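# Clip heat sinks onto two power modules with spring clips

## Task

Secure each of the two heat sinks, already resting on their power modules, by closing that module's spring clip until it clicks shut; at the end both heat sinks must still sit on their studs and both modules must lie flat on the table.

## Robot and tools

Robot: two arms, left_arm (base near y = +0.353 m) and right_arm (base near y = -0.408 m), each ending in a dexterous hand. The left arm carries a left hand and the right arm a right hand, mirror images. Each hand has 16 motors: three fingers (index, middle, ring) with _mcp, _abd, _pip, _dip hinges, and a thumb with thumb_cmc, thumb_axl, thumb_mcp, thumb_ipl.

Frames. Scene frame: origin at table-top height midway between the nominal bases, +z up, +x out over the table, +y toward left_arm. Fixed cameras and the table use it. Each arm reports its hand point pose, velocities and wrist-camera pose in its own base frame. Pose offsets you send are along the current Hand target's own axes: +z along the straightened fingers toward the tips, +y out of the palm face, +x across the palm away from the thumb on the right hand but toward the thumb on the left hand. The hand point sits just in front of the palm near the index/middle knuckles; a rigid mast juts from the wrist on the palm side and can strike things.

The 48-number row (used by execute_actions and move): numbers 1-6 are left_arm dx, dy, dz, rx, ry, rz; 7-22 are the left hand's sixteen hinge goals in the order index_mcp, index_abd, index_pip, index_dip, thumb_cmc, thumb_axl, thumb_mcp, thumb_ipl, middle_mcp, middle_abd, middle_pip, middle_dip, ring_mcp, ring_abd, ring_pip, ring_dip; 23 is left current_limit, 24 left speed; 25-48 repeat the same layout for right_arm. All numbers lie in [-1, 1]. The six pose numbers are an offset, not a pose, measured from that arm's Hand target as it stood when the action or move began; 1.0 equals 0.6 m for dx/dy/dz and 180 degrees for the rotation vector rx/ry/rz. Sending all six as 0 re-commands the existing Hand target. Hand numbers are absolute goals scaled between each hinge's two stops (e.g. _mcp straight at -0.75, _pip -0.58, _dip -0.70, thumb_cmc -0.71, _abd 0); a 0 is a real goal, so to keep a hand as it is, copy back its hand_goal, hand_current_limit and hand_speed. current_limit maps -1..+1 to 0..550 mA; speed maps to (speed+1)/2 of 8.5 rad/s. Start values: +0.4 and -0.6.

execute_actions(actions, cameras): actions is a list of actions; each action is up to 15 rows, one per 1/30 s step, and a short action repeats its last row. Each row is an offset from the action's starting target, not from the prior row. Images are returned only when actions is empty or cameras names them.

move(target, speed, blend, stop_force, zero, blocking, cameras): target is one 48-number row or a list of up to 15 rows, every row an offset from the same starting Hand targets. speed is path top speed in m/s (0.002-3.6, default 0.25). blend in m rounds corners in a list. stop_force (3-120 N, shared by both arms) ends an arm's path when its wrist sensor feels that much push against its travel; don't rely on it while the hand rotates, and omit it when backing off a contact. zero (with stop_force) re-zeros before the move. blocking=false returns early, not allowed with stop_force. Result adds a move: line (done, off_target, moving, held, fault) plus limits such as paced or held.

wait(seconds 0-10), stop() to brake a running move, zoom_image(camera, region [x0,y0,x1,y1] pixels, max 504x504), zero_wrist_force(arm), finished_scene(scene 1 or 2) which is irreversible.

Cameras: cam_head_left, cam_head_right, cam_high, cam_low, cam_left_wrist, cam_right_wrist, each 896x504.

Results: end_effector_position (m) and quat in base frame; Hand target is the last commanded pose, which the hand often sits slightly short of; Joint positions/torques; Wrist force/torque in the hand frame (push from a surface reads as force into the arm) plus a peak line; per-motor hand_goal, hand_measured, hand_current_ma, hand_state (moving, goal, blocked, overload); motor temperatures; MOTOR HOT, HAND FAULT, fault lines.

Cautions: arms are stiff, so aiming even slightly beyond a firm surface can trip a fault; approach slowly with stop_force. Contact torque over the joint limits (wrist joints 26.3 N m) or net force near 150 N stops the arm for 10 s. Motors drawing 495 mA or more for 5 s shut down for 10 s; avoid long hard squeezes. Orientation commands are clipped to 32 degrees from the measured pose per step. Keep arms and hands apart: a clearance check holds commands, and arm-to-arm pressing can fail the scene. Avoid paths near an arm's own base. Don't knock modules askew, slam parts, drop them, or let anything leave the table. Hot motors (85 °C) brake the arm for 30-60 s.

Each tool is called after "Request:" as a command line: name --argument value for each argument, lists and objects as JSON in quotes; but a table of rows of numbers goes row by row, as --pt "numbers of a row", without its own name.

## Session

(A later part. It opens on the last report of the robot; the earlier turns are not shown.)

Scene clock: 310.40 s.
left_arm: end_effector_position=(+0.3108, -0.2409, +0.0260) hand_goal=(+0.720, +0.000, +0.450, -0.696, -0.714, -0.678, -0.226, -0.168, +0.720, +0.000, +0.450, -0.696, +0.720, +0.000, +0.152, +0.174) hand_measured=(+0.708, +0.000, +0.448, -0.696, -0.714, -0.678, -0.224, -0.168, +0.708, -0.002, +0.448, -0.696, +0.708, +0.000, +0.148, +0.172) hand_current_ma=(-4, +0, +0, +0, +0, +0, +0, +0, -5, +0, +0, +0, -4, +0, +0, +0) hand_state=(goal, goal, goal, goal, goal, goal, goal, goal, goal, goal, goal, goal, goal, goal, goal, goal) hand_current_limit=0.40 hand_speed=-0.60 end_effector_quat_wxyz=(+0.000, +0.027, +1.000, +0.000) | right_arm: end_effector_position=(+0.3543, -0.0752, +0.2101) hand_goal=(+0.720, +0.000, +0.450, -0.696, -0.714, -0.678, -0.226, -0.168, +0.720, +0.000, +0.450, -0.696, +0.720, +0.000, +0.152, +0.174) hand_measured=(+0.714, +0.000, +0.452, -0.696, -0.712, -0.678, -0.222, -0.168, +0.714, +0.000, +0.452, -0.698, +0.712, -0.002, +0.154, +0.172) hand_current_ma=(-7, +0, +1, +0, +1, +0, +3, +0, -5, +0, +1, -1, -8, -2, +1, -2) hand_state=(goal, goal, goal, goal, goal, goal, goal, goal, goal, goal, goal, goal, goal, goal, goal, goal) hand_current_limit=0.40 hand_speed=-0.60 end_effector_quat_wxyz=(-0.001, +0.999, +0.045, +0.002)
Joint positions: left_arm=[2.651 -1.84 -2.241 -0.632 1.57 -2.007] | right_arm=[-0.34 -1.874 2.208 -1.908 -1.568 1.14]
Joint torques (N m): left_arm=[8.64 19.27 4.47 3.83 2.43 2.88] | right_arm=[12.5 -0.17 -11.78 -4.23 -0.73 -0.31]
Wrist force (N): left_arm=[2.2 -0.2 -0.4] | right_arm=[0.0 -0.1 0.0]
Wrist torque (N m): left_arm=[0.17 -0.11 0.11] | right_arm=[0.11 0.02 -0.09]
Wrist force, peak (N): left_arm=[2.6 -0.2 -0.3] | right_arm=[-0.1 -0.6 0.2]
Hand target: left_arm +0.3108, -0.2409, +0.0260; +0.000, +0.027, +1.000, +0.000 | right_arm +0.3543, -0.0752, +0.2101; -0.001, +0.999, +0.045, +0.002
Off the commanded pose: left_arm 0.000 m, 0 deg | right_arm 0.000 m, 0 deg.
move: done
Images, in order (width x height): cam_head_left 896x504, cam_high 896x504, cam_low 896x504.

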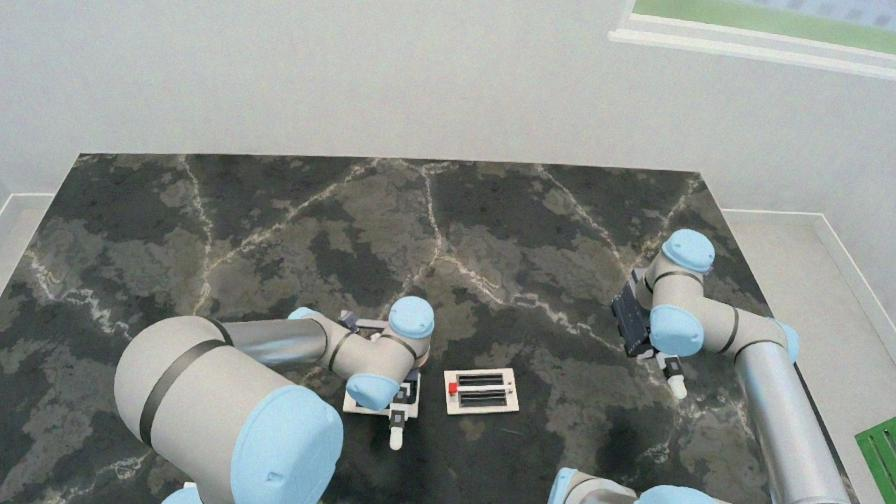

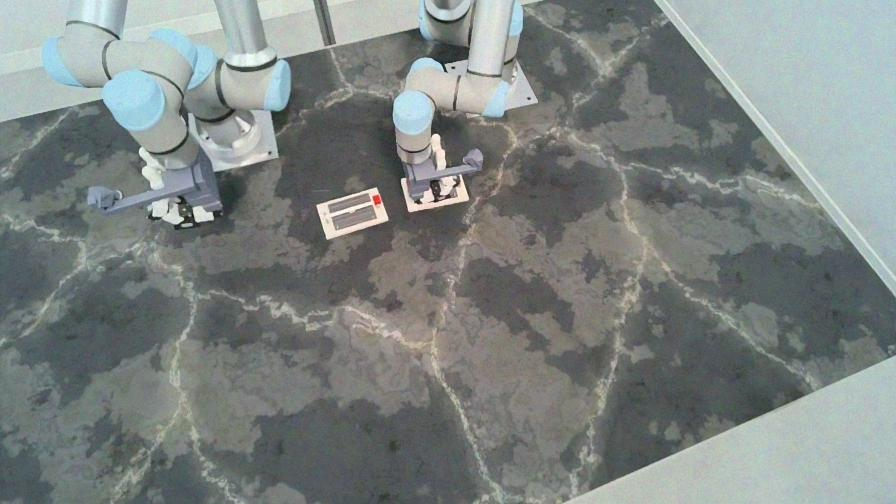

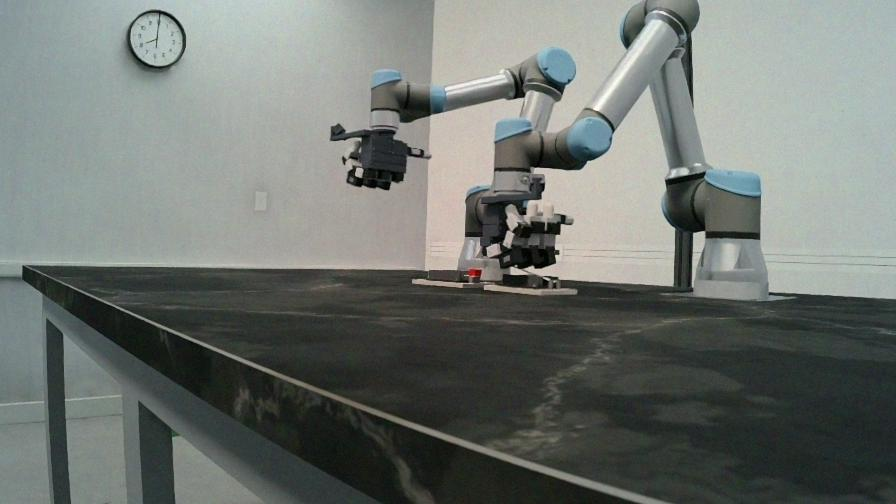

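Request:
move --target '[0,-0.02,0.064,0,0,0,0.72,0,0.45,-0.696,-0.714,-0.678,-0.226,-0.168,0.72,0,0.45,-0.696,0.72,0,0.153,0.174,0.4,-0.6,0,0,0,0,0,0,0.72,0,0.45,-0.696,-0.714,-0.678,-0.226,-0.168,0.72,0,0.45,-0.696,0.72,0,0.153,0.174,0.4,-0.6]' --speed 0.02 --stop_force 40 --cameras '["cam_head_left", "cam_low"]'

Request:
zoom_image --camera "cam_low" --region '[430, 210, 610, 310]'

Scene clock: 319.50 s.
left_arm: end_effector_position=(+0.3106, -0.2464, +0.0087) hand_goal=(+0.720, +0.000, +0.450, -0.696, -0.714, -0.678, -0.226, -0.168, +0.720, +0.000, +0.450, -0.696, +0.720, +0.000, +0.152, +0.174) hand_measured=(+0.800, +0.000, +0.448, -0.696, -0.714, -0.678, -0.224, -0.168, +0.800, -0.002, +0.448, -0.696, +0.708, +0.000, +0.148, +0.172) hand_current_ma=(+135, +0, +0, +0, +0, +0, +0, +0, +134, +0, +0, +0, -4, +0, +0, +0) hand_state=(blocked, goal, goal, goal, goal, goal, goal, goal, blocked, goal, goal, goal, goal, goal, goal, goal) hand_current_limit=0.40 hand_speed=-0.60 end_effector_quat_wxyz=(+0.000, +0.027, +1.000, +0.000) | right_arm: end_effector_position=(+0.3543, -0.0752, +0.2101) hand_goal=(+0.720, +0.000, +0.450, -0.696, -0.714, -0.678, -0.226, -0.168, +0.720, +0.000, +0.450, -0.696, +0.720, +0.000, +0.152, +0.174) hand_measured=(+0.714, +0.000, +0.452, -0.696, -0.712, -0.678, -0.222, -0.168, +0.714, +0.000, +0.452, -0.698, +0.712, -0.002, +0.154, +0.172) hand_current_ma=(-7, +0, +1, +0, +1, +0, +3, +0, -5, +0, +1, -1, -8, -2, +1, -2) hand_state=(goal, goal, goal, goal, goal, goal, goal, goal, goal, goal, goal, goal, goal, goal, goal, goal) hand_current_limit=0.40 hand_speed=-0.60 end_effector_quat_wxyz=(-0.001, +0.999, +0.045, +0.002)
Joint positions: left_arm=[2.64 -1.889 -2.242 -0.581 1.57 -2.018] | right_arm=[-0.34 -1.874 2.208 -1.908 -1.568 1.14]
Joint torques (N m): left_arm=[11.27 12.23 -0.81 0.91 1.82 2.98] | right_arm=[11.84 -0.67 -13.3 -4.23 -0.76 -0.08]
Wrist force (N): left_arm=[1.7 -12.7 -25.8] | right_arm=[-0.1 -0.3 0.1]
Wrist torque (N m): left_arm=[1.10 -0.25 0.24] | right_arm=[0.08 0.02 -0.10]
Wrist force, peak (N): left_arm=[6.2 -19.8 -49.9] | right_arm=[-0.3 -0.5 0.0]
Hand target: left_arm +0.3106, -0.2464, +0.0087; +0.000, +0.027, +1.000, +0.000 (not the last commanded pose) | right_arm +0.3543, -0.0752, +0.2101; -0.001, +0.999, +0.045, +0.002
Off the commanded pose: left_arm 0.022 m, 0 deg | right_arm 0.000 m, 0 deg.
move: contact (left_arm)
Images, in order (width x height): cam_head_left 896x504, cam_low 896x504.

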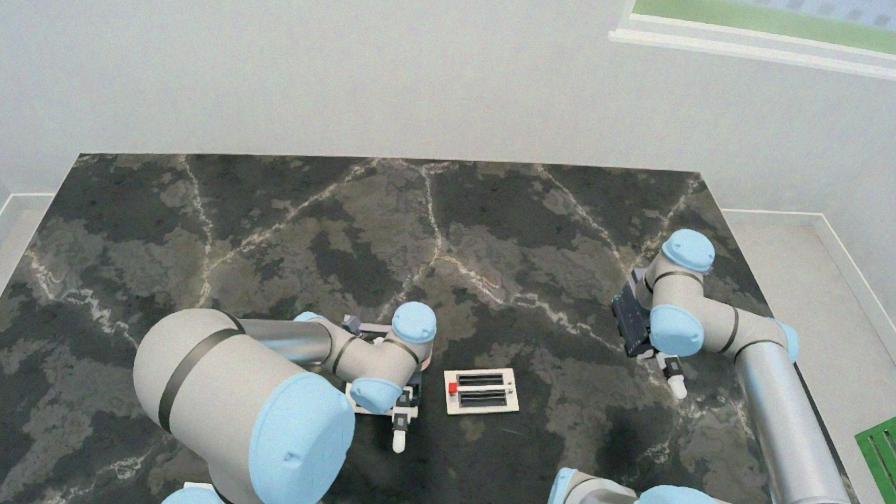

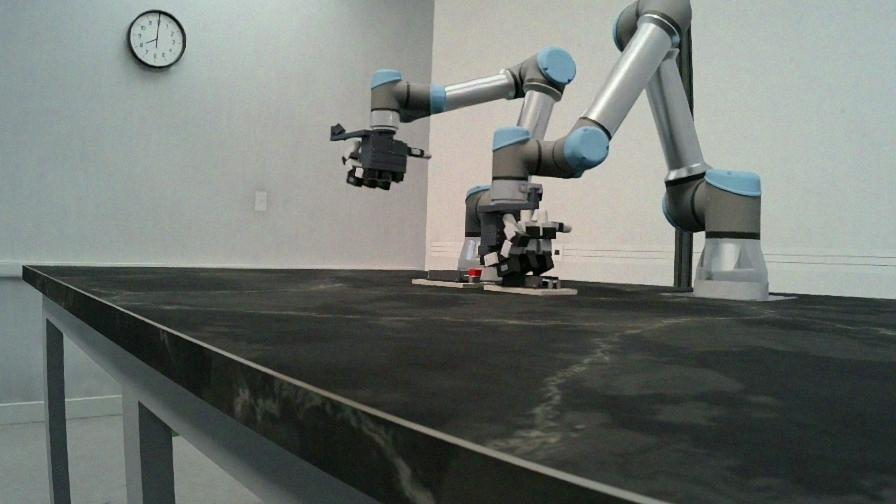

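Scaled by 2.800.

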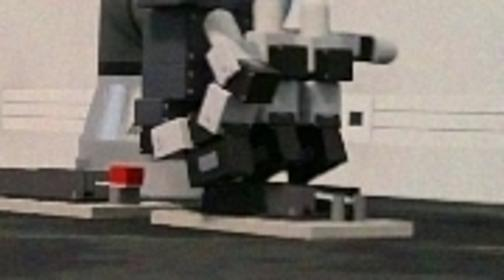

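Request:
execute_actions --actions '[]'

Request:
zoom_image --camera "cam_high" --region '[380, 120, 500, 220]'

Request:
zoom_image --camera "cam_head_right" --region '[320, 320, 540, 440]'

Request:
zoom_image --camera "cam_low" --region '[460, 230, 600, 310]'

Request:
zoom_image --camera "cam_head_left" --region '[320, 320, 540, 440]'

Scene clock: 329.80 s.
left_arm: end_effector_position=(+0.3106, -0.2464, +0.0087) hand_goal=(+0.720, +0.000, +0.450, -0.696, -0.714, -0.678, -0.226, -0.168, +0.720, +0.000, +0.450, -0.696, +0.720, +0.000, +0.152, +0.174) hand_measured=(+0.800, +0.000, +0.448, -0.696, -0.714, -0.678, -0.224, -0.168, +0.800, -0.002, +0.448, -0.696, +0.708, +0.000, +0.148, +0.172) hand_current_ma=(+135, +0, +0, +0, +0, +0, +0, +0, +134, +0, +0, +0, -4, +0, +0, +0) hand_state=(blocked, goal, goal, goal, goal, goal, goal, goal, blocked, goal, goal, goal, goal, goal, goal, goal) hand_current_limit=0.40 hand_speed=-0.60 end_effector_quat_wxyz=(+0.000, +0.027, +1.000, +0.000) | right_arm: end_effector_position=(+0.3543, -0.0752, +0.2101) hand_goal=(+0.720, +0.000, +0.450, -0.696, -0.714, -0.678, -0.226, -0.168, +0.720, +0.000, +0.450, -0.696, +0.720, +0.000, +0.152, +0.174) hand_measured=(+0.714, +0.000, +0.452, -0.696, -0.712, -0.678, -0.222, -0.168, +0.714, +0.000, +0.452, -0.698, +0.712, -0.002, +0.154, +0.172) hand_current_ma=(-7, +0, +1, +0, +1, +0, +3, +0, -5, +0, +1, -1, -8, -2, +1, -2) hand_state=(goal, goal, goal, goal, goal, goal, goal, goal, goal, goal, goal, goal, goal, goal, goal, goal) hand_current_limit=0.40 hand_speed=-0.60 end_effector_quat_wxyz=(-0.001, +0.999, +0.045, +0.002)
Joint positions: left_arm=[2.64 -1.889 -2.242 -0.581 1.57 -2.018] | right_arm=[-0.34 -1.874 2.208 -1.908 -1.568 1.14]
Joint velocities: within noise
Joint torques (N m): left_arm=[11.63 8.94 -4.78 0.88 3.45 2.89] | right_arm=[11.44 -0.85 -13.04 -4.19 -0.75 0.35]
Motor temperatures (°C): left_arm=[38 31 38 41 42 38] | right_arm=[38 30 31 34 41 47]
Wrist force (N): left_arm=[1.7 -12.6 -25.9] | right_arm=[-0.3 -0.2 0.4]
Wrist torque (N m): left_arm=[1.12 -0.24 0.23] | right_arm=[0.07 0.05 -0.12]
Wrist force, peak (N): left_arm=[1.8 -12.8 -26.1] | right_arm=[-0.6 -0.3 0.0]
Hand target: left_arm +0.3106, -0.2464, +0.0087; +0.000, +0.027, +1.000, +0.000 (not the last commanded pose) | right_arm +0.3543, -0.0752, +0.2101; -0.001, +0.999, +0.045, +0.002
Off the commanded pose: left_arm 0.022 m, 0 deg | right_arm 0.000 m, 0 deg.
camera_calibration:
cam_left_wrist: T_world_to_cam=[[0.741622, -0.670818, 0.000731554, -0.434008], [-0.469681, -0.518476, 0.71455, -0.0347826], [-0.478954, -0.53027, -0.699584, 0.152386], [0, 0, 0, 1]] pos_world=[0.378519, -0.228368, 0.131778]
cam_right_wrist: T_world_to_cam=[[-0.709452, -0.703594, -0.0404102, 0.245082], [-0.530992, 0.49595, 0.687082, 0.0411602], [-0.463385, 0.508909, -0.725456, 0.483299], [0, 0, 0, 1]] pos_world=[0.419683, -0.0939306, 0.332236]

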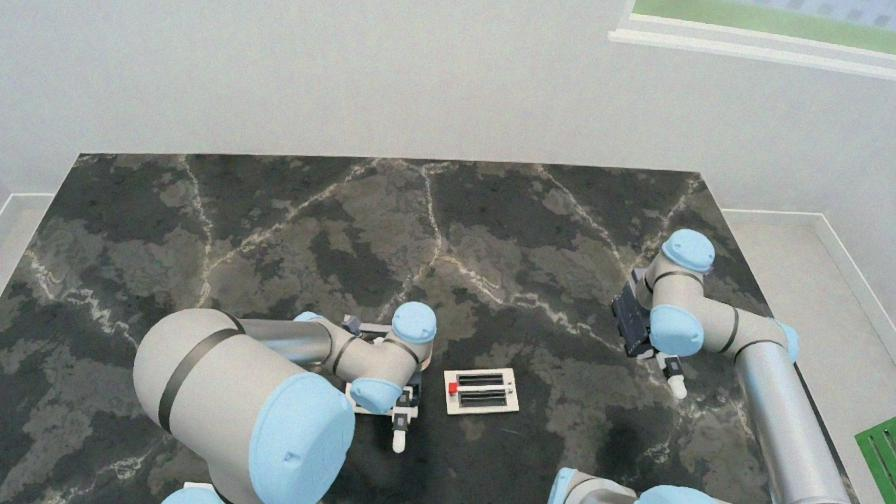

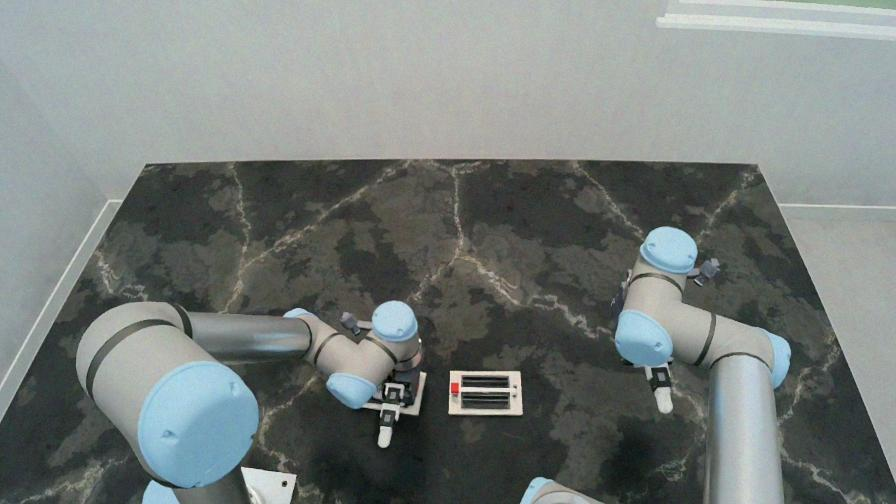

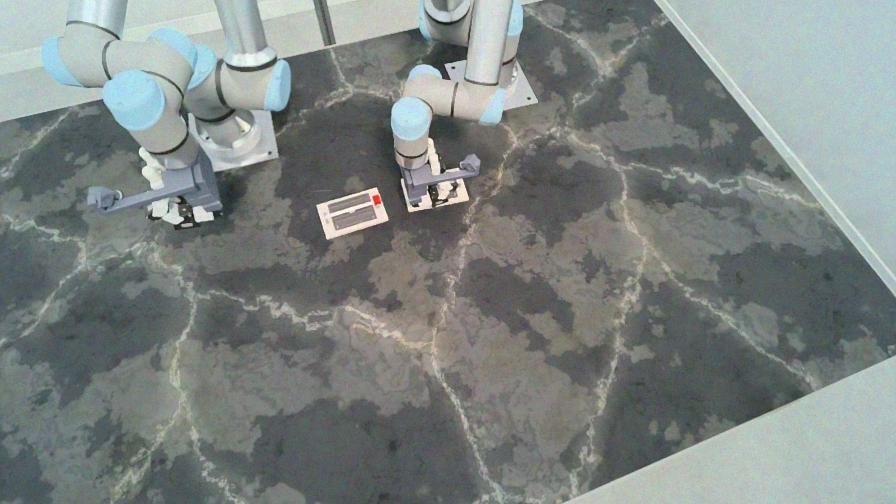

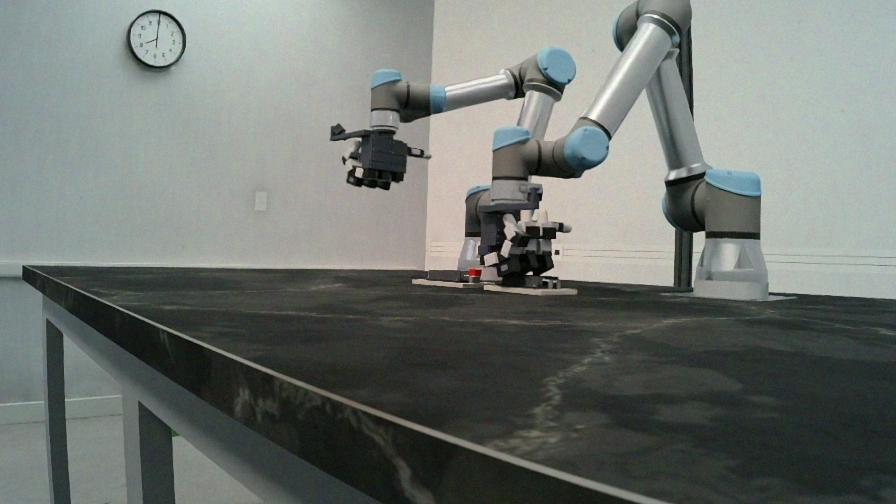

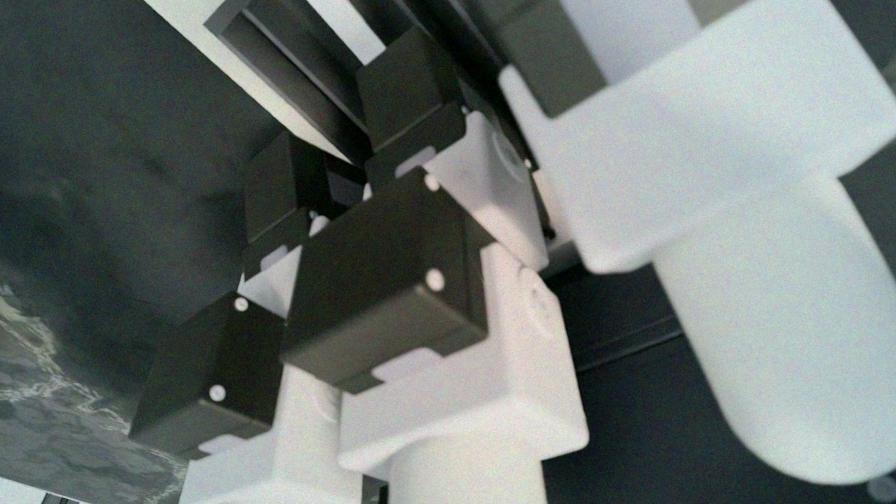

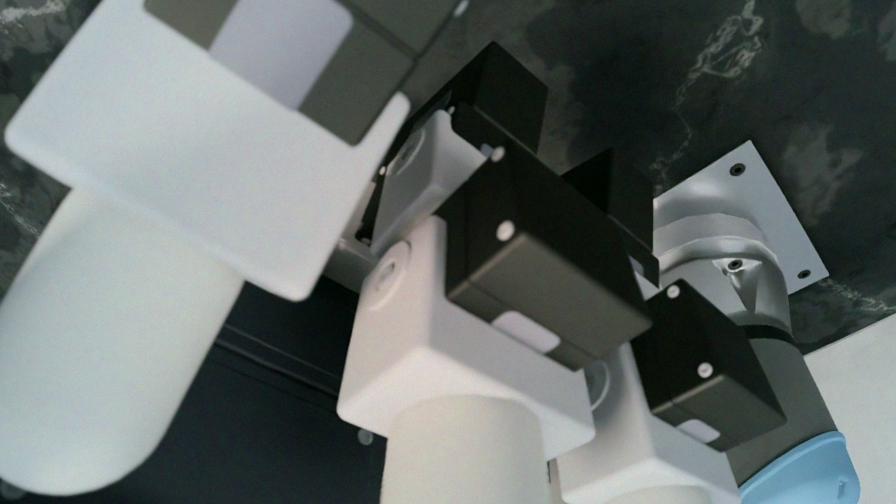

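Scaled by 4.200.

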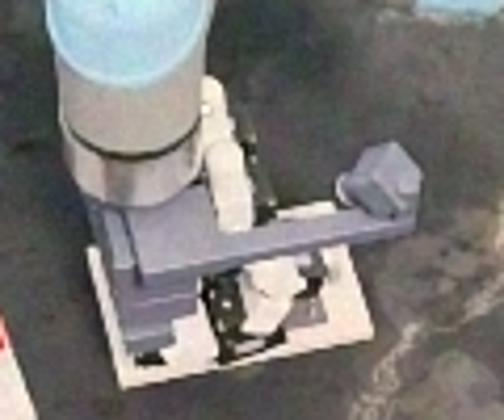

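Scaled by 2.291.

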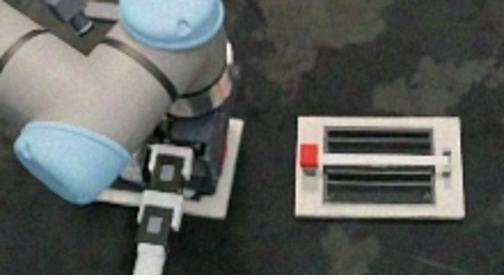

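Scaled by 3.600.

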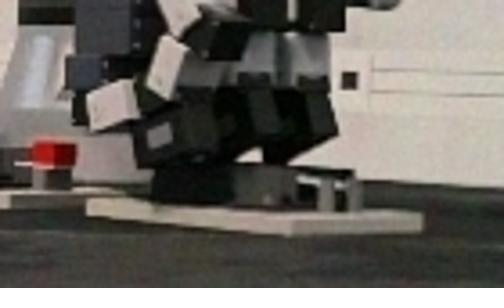

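Scaled by 2.291.

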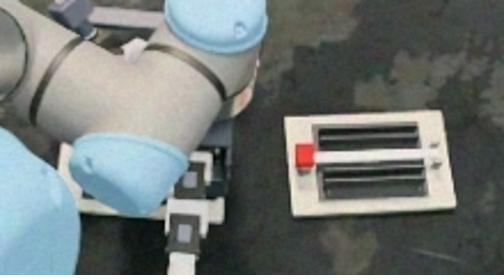

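Request:
move --pt "0 0 0 0 0 0 0.945 0 0.153 -0.696 -0.714 -0.678 -0.226 -0.168 0.945 0 0.153 -0.696 0.863 0 0.08 0.246 0.4 -0.6 0 0 0 0 0 0 0.72 0 0.45 -0.696 -0.714 -0.678 -0.226 -0.168 0.72 0 0.45 -0.696 0.72 0 0.153 0.174 0.4 -0.6" --speed 0.02 --cameras '["cam_head_left", "cam_low", "cam_head_right"]'

Request:
zoom_image --camera "cam_low" --region '[460, 200, 640, 310]'

Request:
zoom_image --camera "cam_head_right" --region '[320, 320, 480, 440]'

Scene clock: 352.23 s.
left_arm: end_effector_position=(+0.3105, -0.2463, +0.0086) hand_goal=(+0.944, +0.000, +0.152, -0.696, -0.714, -0.678, -0.226, -0.168, +0.944, +0.000, +0.152, -0.696, +0.862, +0.000, +0.080, +0.246) hand_measured=(+0.928, +0.000, +0.154, -0.696, -0.714, -0.678, -0.224, -0.168, +0.928, -0.002, +0.154, -0.696, +0.820, +0.000, +0.076, +0.246) hand_current_ma=(-7, +0, +0, +0, +0, +0, +0, +0, -8, +0, +0, +0, -43, +0, +0, +0) hand_state=(goal, goal, goal, goal, goal, goal, goal, goal, goal, goal, goal, goal, blocked, goal, goal, goal) hand_current_limit=0.40 hand_speed=-0.60 end_effector_quat_wxyz=(+0.000, +0.027, +1.000, +0.000) | right_arm: end_effector_position=(+0.3543, -0.0752, +0.2101) hand_goal=(+0.720, +0.000, +0.450, -0.696, -0.714, -0.678, -0.226, -0.168, +0.720, +0.000, +0.450, -0.696, +0.720, +0.000, +0.152, +0.174) hand_measured=(+0.714, +0.000, +0.452, -0.696, -0.712, -0.678, -0.222, -0.168, +0.714, +0.000, +0.452, -0.698, +0.712, -0.002, +0.154, +0.172) hand_current_ma=(-7, +0, +1, +0, +1, +0, +3, +0, -5, +0, +1, -1, -8, -2, +1, -2) hand_state=(goal, goal, goal, goal, goal, goal, goal, goal, goal, goal, goal, goal, goal, goal, goal, goal) hand_current_limit=0.40 hand_speed=-0.60 end_effector_quat_wxyz=(-0.001, +0.999, +0.045, +0.002)
Joint positions: left_arm=[2.64 -1.889 -2.242 -0.581 1.57 -2.018] | right_arm=[-0.34 -1.874 2.208 -1.908 -1.568 1.14]
Joint torques (N m): left_arm=[3.51 34.23 21.76 0.79 0.27 2.24] | right_arm=[12.09 -0.68 -12.96 -4.06 -0.73 0.61]
Wrist force (N): left_arm=[2.4 -0.5 0.0] | right_arm=[-0.1 -0.3 0.0]
Wrist torque (N m): left_arm=[0.10 -0.13 0.16] | right_arm=[0.10 0.03 -0.10]
Wrist force, peak (N): left_arm=[1.8 -12.6 -26.1] | right_arm=[-0.3 -0.5 0.1]
Hand target: left_arm +0.3106, -0.2464, +0.0087; +0.000, +0.027, +1.000, +0.000 | right_arm +0.3543, -0.0752, +0.2101; -0.001, +0.999, +0.045, +0.002
Off the commanded pose: left_arm 0.000 m, 0 deg | right_arm 0.000 m, 0 deg.
move: done
Images, in order (width x height): cam_head_left 896x504, cam_head_right 896x504, cam_low 896x504.

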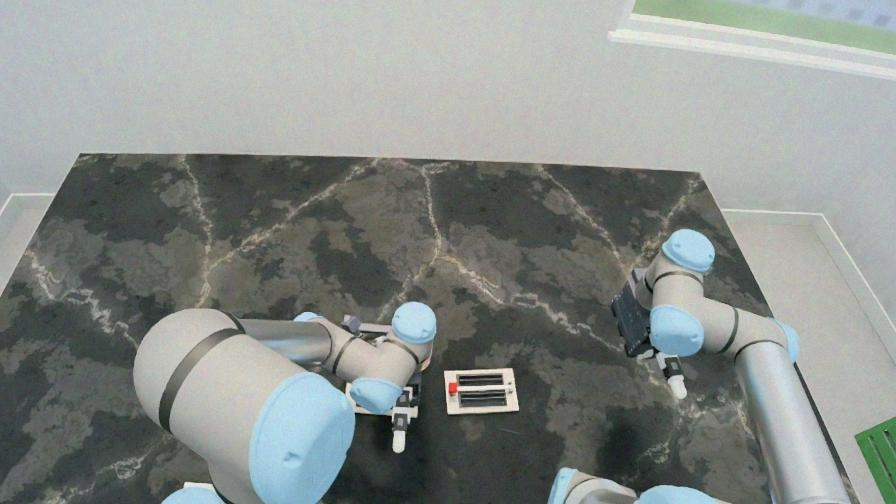

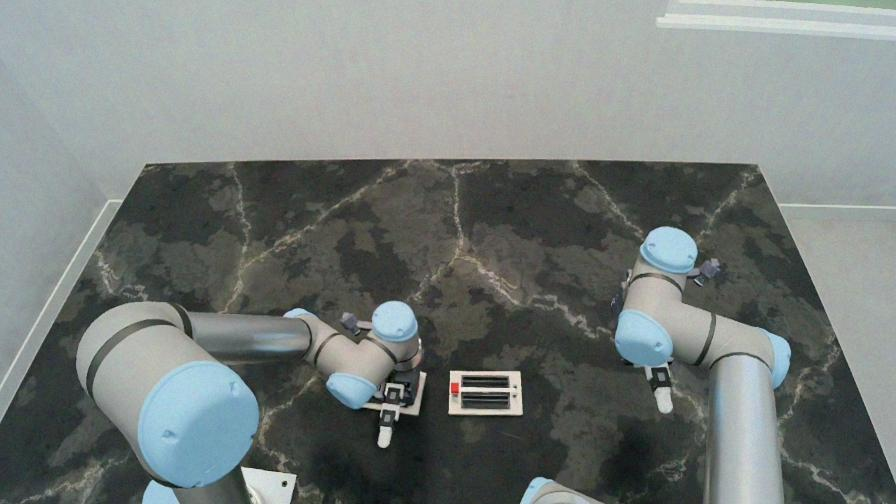

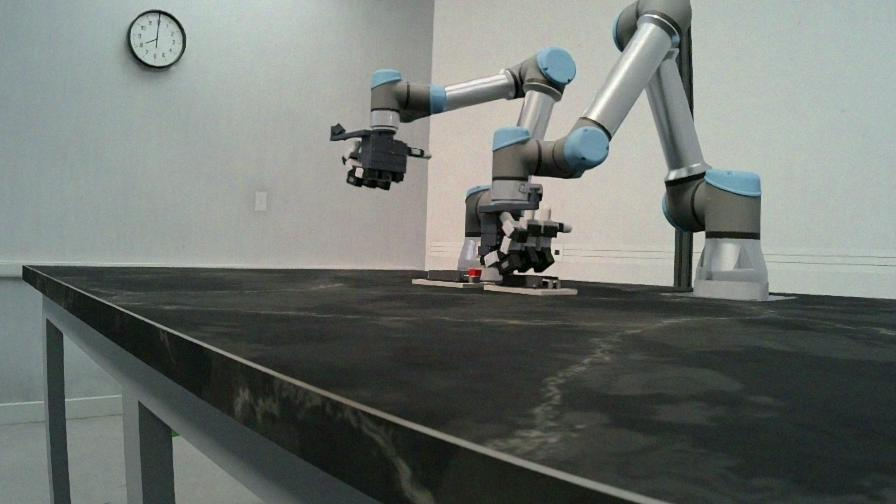

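Scaled by 2.800.

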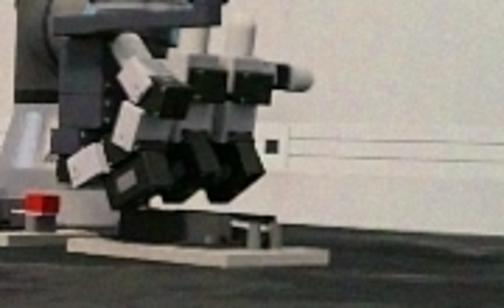

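Scaled by 3.150.

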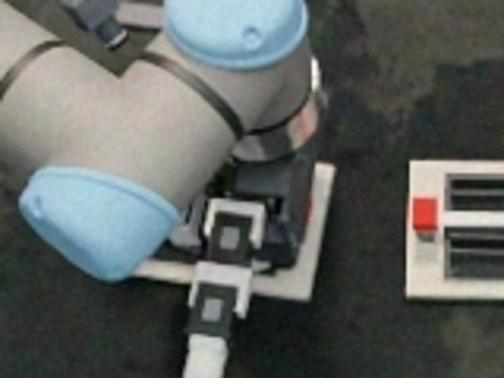

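Request:
move --pt "0 -0.0167 0.045 0 0 0 0.945 0 0.153 -0.696 -0.714 -0.678 -0.226 -0.168 0.945 0 0.153 -0.696 0.82 0 0.08 0.246 0.4 -0.6 0 0 0 0 0 0 0.72 0 0.45 -0.696 -0.714 -0.678 -0.226 -0.168 0.72 0 0.45 -0.696 0.72 0 0.153 0.174 0.4 -0.6" --speed 0.02 --stop_force 40 --cameras '["cam_low", "cam_head_right"]'

Request:
zoom_image --camera "cam_low" --region '[460, 200, 640, 310]'

Request:
zoom_image --camera "cam_head_right" --region '[320, 320, 480, 440]'

Scene clock: 359.67 s.
left_arm: end_effector_position=(+0.3105, -0.2497, -0.0001) hand_goal=(+0.944, +0.000, +0.152, -0.696, -0.714, -0.678, -0.226, -0.168, +0.944, +0.000, +0.152, -0.696, +0.820, +0.000, +0.080, +0.246) hand_measured=(+0.996, +0.000, +0.154, -0.696, -0.714, -0.678, -0.224, -0.168, +0.996, -0.002, +0.154, -0.696, +0.810, +0.000, +0.076, +0.246) hand_current_ma=(+63, +0, +0, +0, +0, +0, +0, +0, +63, +0, +0, +0, -3, +0, +0, +0) hand_state=(blocked, goal, goal, goal, goal, goal, goal, goal, blocked, goal, goal, goal, goal, goal, goal, goal) hand_current_limit=0.40 hand_speed=-0.60 end_effector_quat_wxyz=(+0.000, +0.027, +1.000, +0.000) | right_arm: end_effector_position=(+0.3543, -0.0752, +0.2101) hand_goal=(+0.720, +0.000, +0.450, -0.696, -0.714, -0.678, -0.226, -0.168, +0.720, +0.000, +0.450, -0.696, +0.720, +0.000, +0.152, +0.174) hand_measured=(+0.714, +0.000, +0.452, -0.696, -0.712, -0.678, -0.222, -0.168, +0.714, +0.000, +0.452, -0.698, +0.712, -0.002, +0.154, +0.172) hand_current_ma=(-7, +0, +1, +0, +1, +0, +3, +0, -5, +0, +1, -1, -8, -2, +1, -2) hand_state=(goal, goal, goal, goal, goal, goal, goal, goal, goal, goal, goal, goal, goal, goal, goal, goal) hand_current_limit=0.40 hand_speed=-0.60 end_effector_quat_wxyz=(-0.001, +0.999, +0.045, +0.002)
Joint positions: left_arm=[2.633 -1.915 -2.241 -0.556 1.57 -2.025] | right_arm=[-0.34 -1.874 2.208 -1.908 -1.568 1.14]
Joint torques (N m): left_arm=[9.53 13.68 -1.38 3.13 -1.24 2.74] | right_arm=[11.39 -0.79 -12.77 -4.07 -0.57 1.03]
Wrist force (N): left_arm=[7.2 1.6 -29.3] | right_arm=[-0.2 -0.5 0.1]
Wrist torque (N m): left_arm=[1.38 -0.31 0.37] | right_arm=[0.05 0.04 -0.12]
Wrist force, peak (N): left_arm=[13.1 11.4 -59.3] | right_arm=[-0.2 -0.5 0.1]
Hand target: left_arm +0.3105, -0.2497, -0.0001; +0.000, +0.027, +1.000, +0.000 (not the last commanded pose) | right_arm +0.3543, -0.0752, +0.2101; -0.001, +0.999, +0.045, +0.002
Off the commanded pose: left_arm 0.019 m, 0 deg | right_arm 0.000 m, 0 deg.
move: contact (left_arm)
Images, in order (width x height): cam_head_right 896x504, cam_low 896x504.

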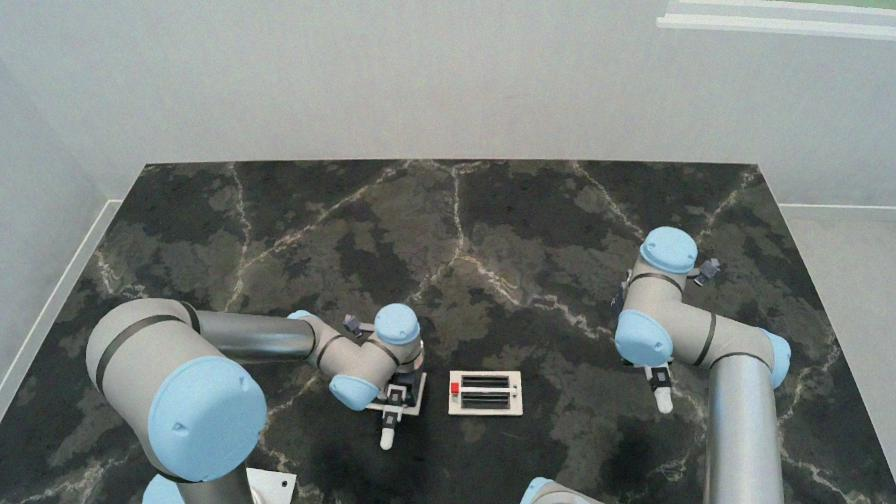

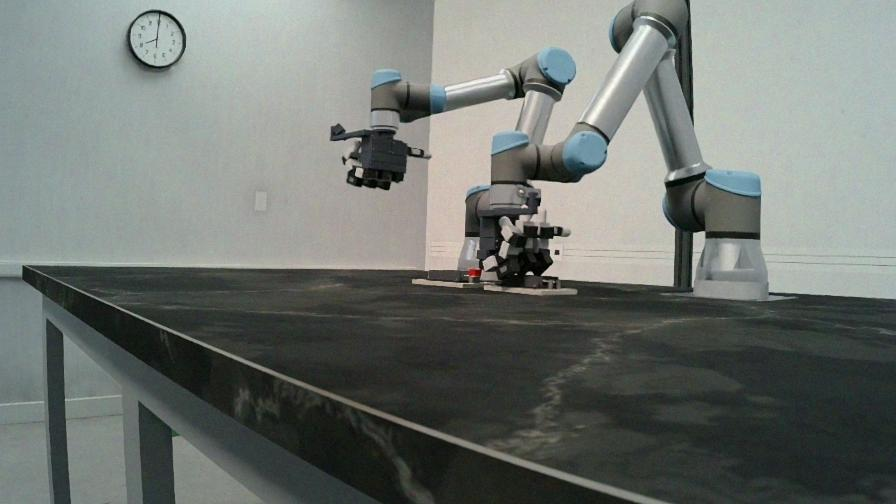

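Scaled by 2.800.

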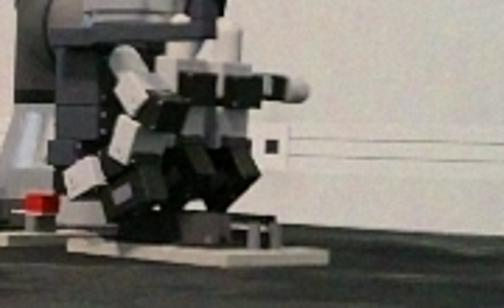

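Scaled by 3.150.

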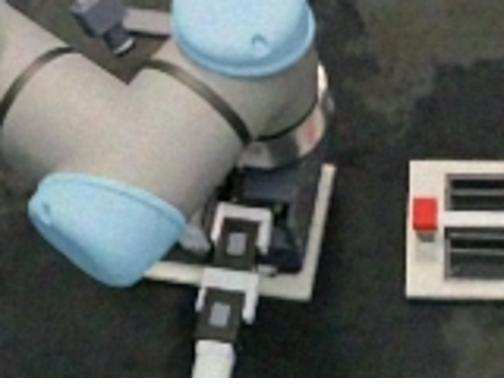

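Request:
move --pt "0 0.0333 -0.05 0 0 0 0.945 0 0.153 -0.696 -0.714 -0.678 -0.226 -0.168 0.945 0 0.153 -0.696 0.82 0 0.08 0.246 0.4 -0.6 0 0 0 0 0 0 0.72 0 0.45 -0.696 -0.714 -0.678 -0.226 -0.168 0.72 0 0.45 -0.696 0.72 0 0.153 0.174 0.4 -0.6" --pt "0 0.05 -0.15 0 0 0 0.945 0 0.153 -0.696 -0.714 -0.678 -0.226 -0.168 0.945 0 0.153 -0.696 0.82 0 0.08 0.246 0.4 -0.6 0 0 0 0 0 0 0.72 0 0.45 -0.696 -0.714 -0.678 -0.226 -0.168 0.72 0 0.45 -0.696 0.72 0 0.153 0.174 0.4 -0.6" --speed 0.06 --blend '[0.01,0]' --cameras '["cam_head_left", "cam_high", "cam_low", "cam_head_right"]'

Request:
zoom_image --camera "cam_low" --region '[460, 200, 640, 310]'

Request:
zoom_image --camera "cam_head_right" --region '[320, 320, 480, 440]'

Request:
zoom_image --camera "cam_high" --region '[360, 120, 500, 240]'

Scene clock: 381.20 s.
left_arm: end_effector_position=(+0.3123, -0.2197, +0.0900) hand_goal=(+0.944, +0.000, +0.152, -0.696, -0.714, -0.678, -0.226, -0.168, +0.944, +0.000, +0.152, -0.696, +0.820, +0.000, +0.080, +0.246) hand_measured=(+0.940, +0.000, +0.154, -0.696, -0.714, -0.678, -0.224, -0.168, +0.940, -0.002, +0.154, -0.696, +0.810, +0.000, +0.076, +0.246) hand_current_ma=(-1, +0, +0, +0, +0, +0, +0, +0, -1, +0, +0, +0, -3, +0, +0, +0) hand_state=(goal, goal, goal, goal, goal, goal, goal, goal, goal, goal, goal, goal, goal, goal, goal, goal) hand_current_limit=0.40 hand_speed=-0.60 end_effector_quat_wxyz=(+0.000, +0.027, +1.000, +0.000) | right_arm: end_effector_position=(+0.3543, -0.0752, +0.2101) hand_goal=(+0.720, +0.000, +0.450, -0.696, -0.714, -0.678, -0.226, -0.168, +0.720, +0.000, +0.450, -0.696, +0.720, +0.000, +0.152, +0.174) hand_measured=(+0.714, +0.000, +0.452, -0.696, -0.712, -0.678, -0.222, -0.168, +0.714, +0.000, +0.452, -0.698, +0.712, -0.002, +0.154, +0.172) hand_current_ma=(-7, +0, +1, +0, +1, +0, +3, +0, -5, +0, +1, -1, -8, -2, +1, -2) hand_state=(goal, goal, goal, goal, goal, goal, goal, goal, goal, goal, goal, goal, goal, goal, goal, goal) hand_current_limit=0.40 hand_speed=-0.60 end_effector_quat_wxyz=(-0.001, +0.999, +0.045, +0.002)
Joint positions: left_arm=[2.695 -1.669 -2.217 -0.825 1.57 -1.962] | right_arm=[-0.34 -1.874 2.208 -1.908 -1.568 1.14]
Joint torques (N m): left_arm=[-8.44 19.03 9.43 3.11 -0.65 -1.72] | right_arm=[12.96 -1.11 -13.12 -4.22 -0.53 1.37]
Wrist force (N): left_arm=[2.0 -0.4 0.0] | right_arm=[-0.2 -0.3 0.0]
Wrist torque (N m): left_arm=[0.09 -0.08 0.05] | right_arm=[0.09 0.04 -0.11]
Wrist force, peak (N): left_arm=[7.5 1.5 -29.5] | right_arm=[-0.2 -0.6 0.1]
Hand target: left_arm +0.3121, -0.2197, +0.0899; +0.000, +0.027, +1.000, +0.000 | right_arm +0.3543, -0.0752, +0.2101; -0.001, +0.999, +0.045, +0.002
Off the commanded pose: left_arm 0.000 m, 0 deg | right_arm 0.000 m, 0 deg.
move: done
Images, in order (width x height): cam_head_left 896x504, cam_head_right 896x504, cam_high 896x504, cam_low 896x504.

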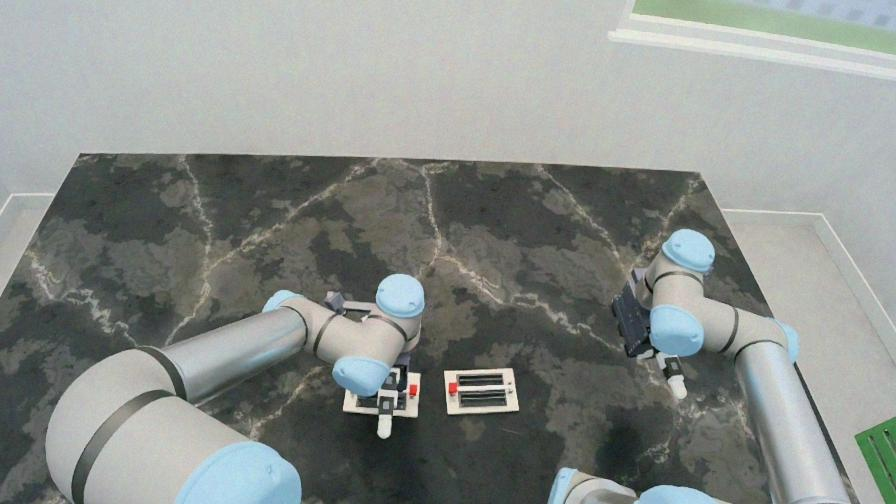

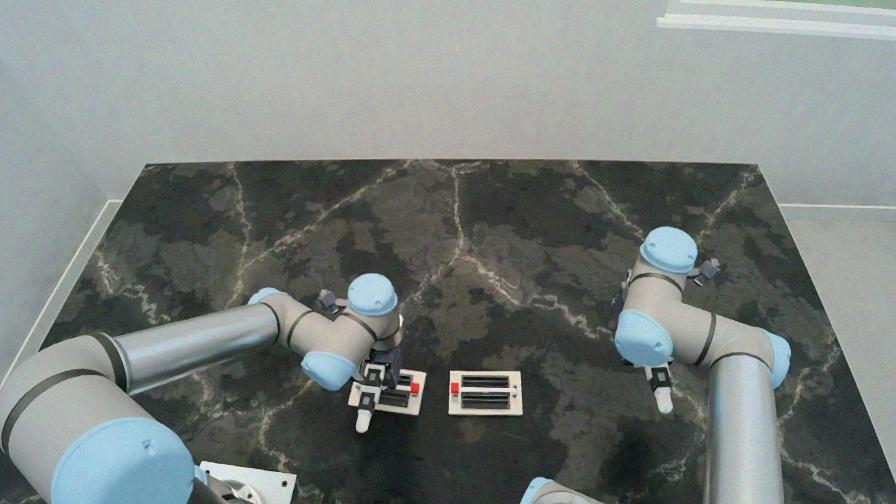

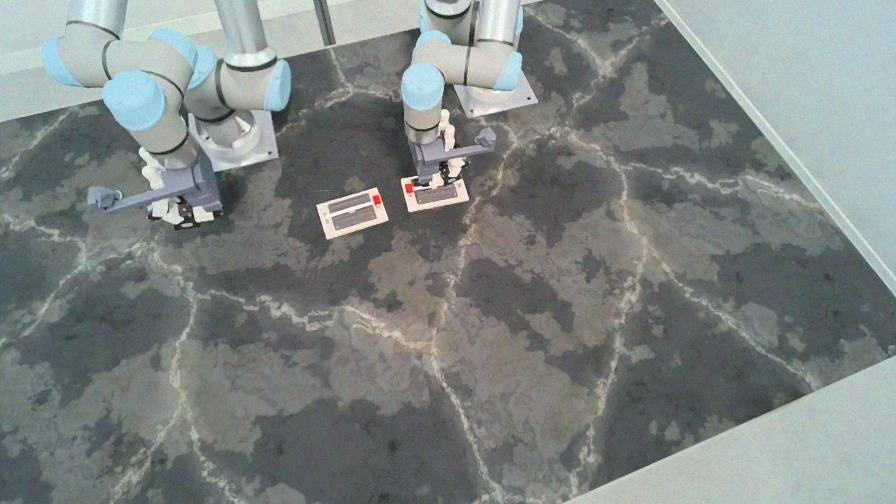

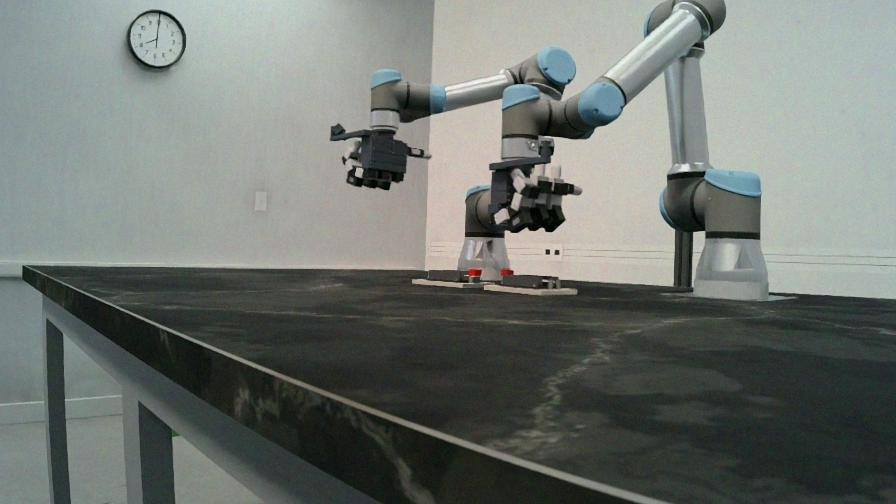

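Scaled by 2.800.

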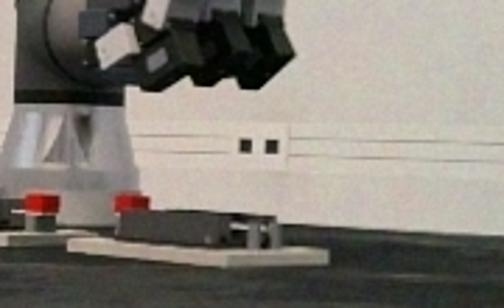

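Scaled by 3.150.

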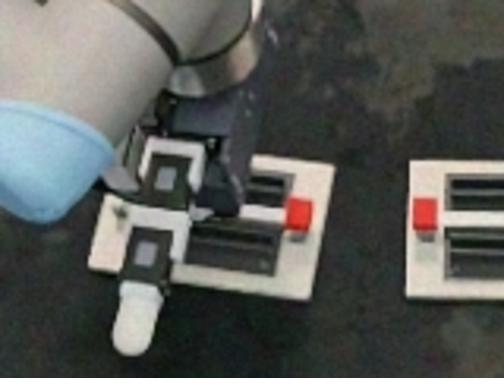

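Scaled by 3.600.

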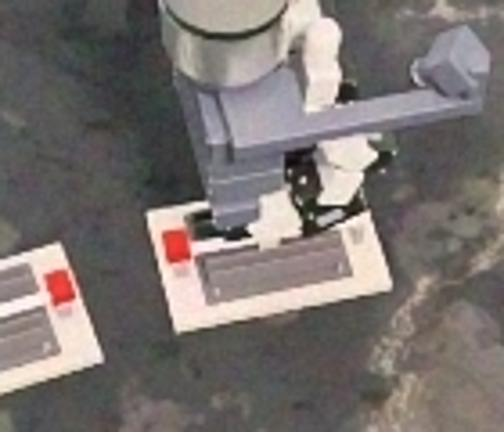

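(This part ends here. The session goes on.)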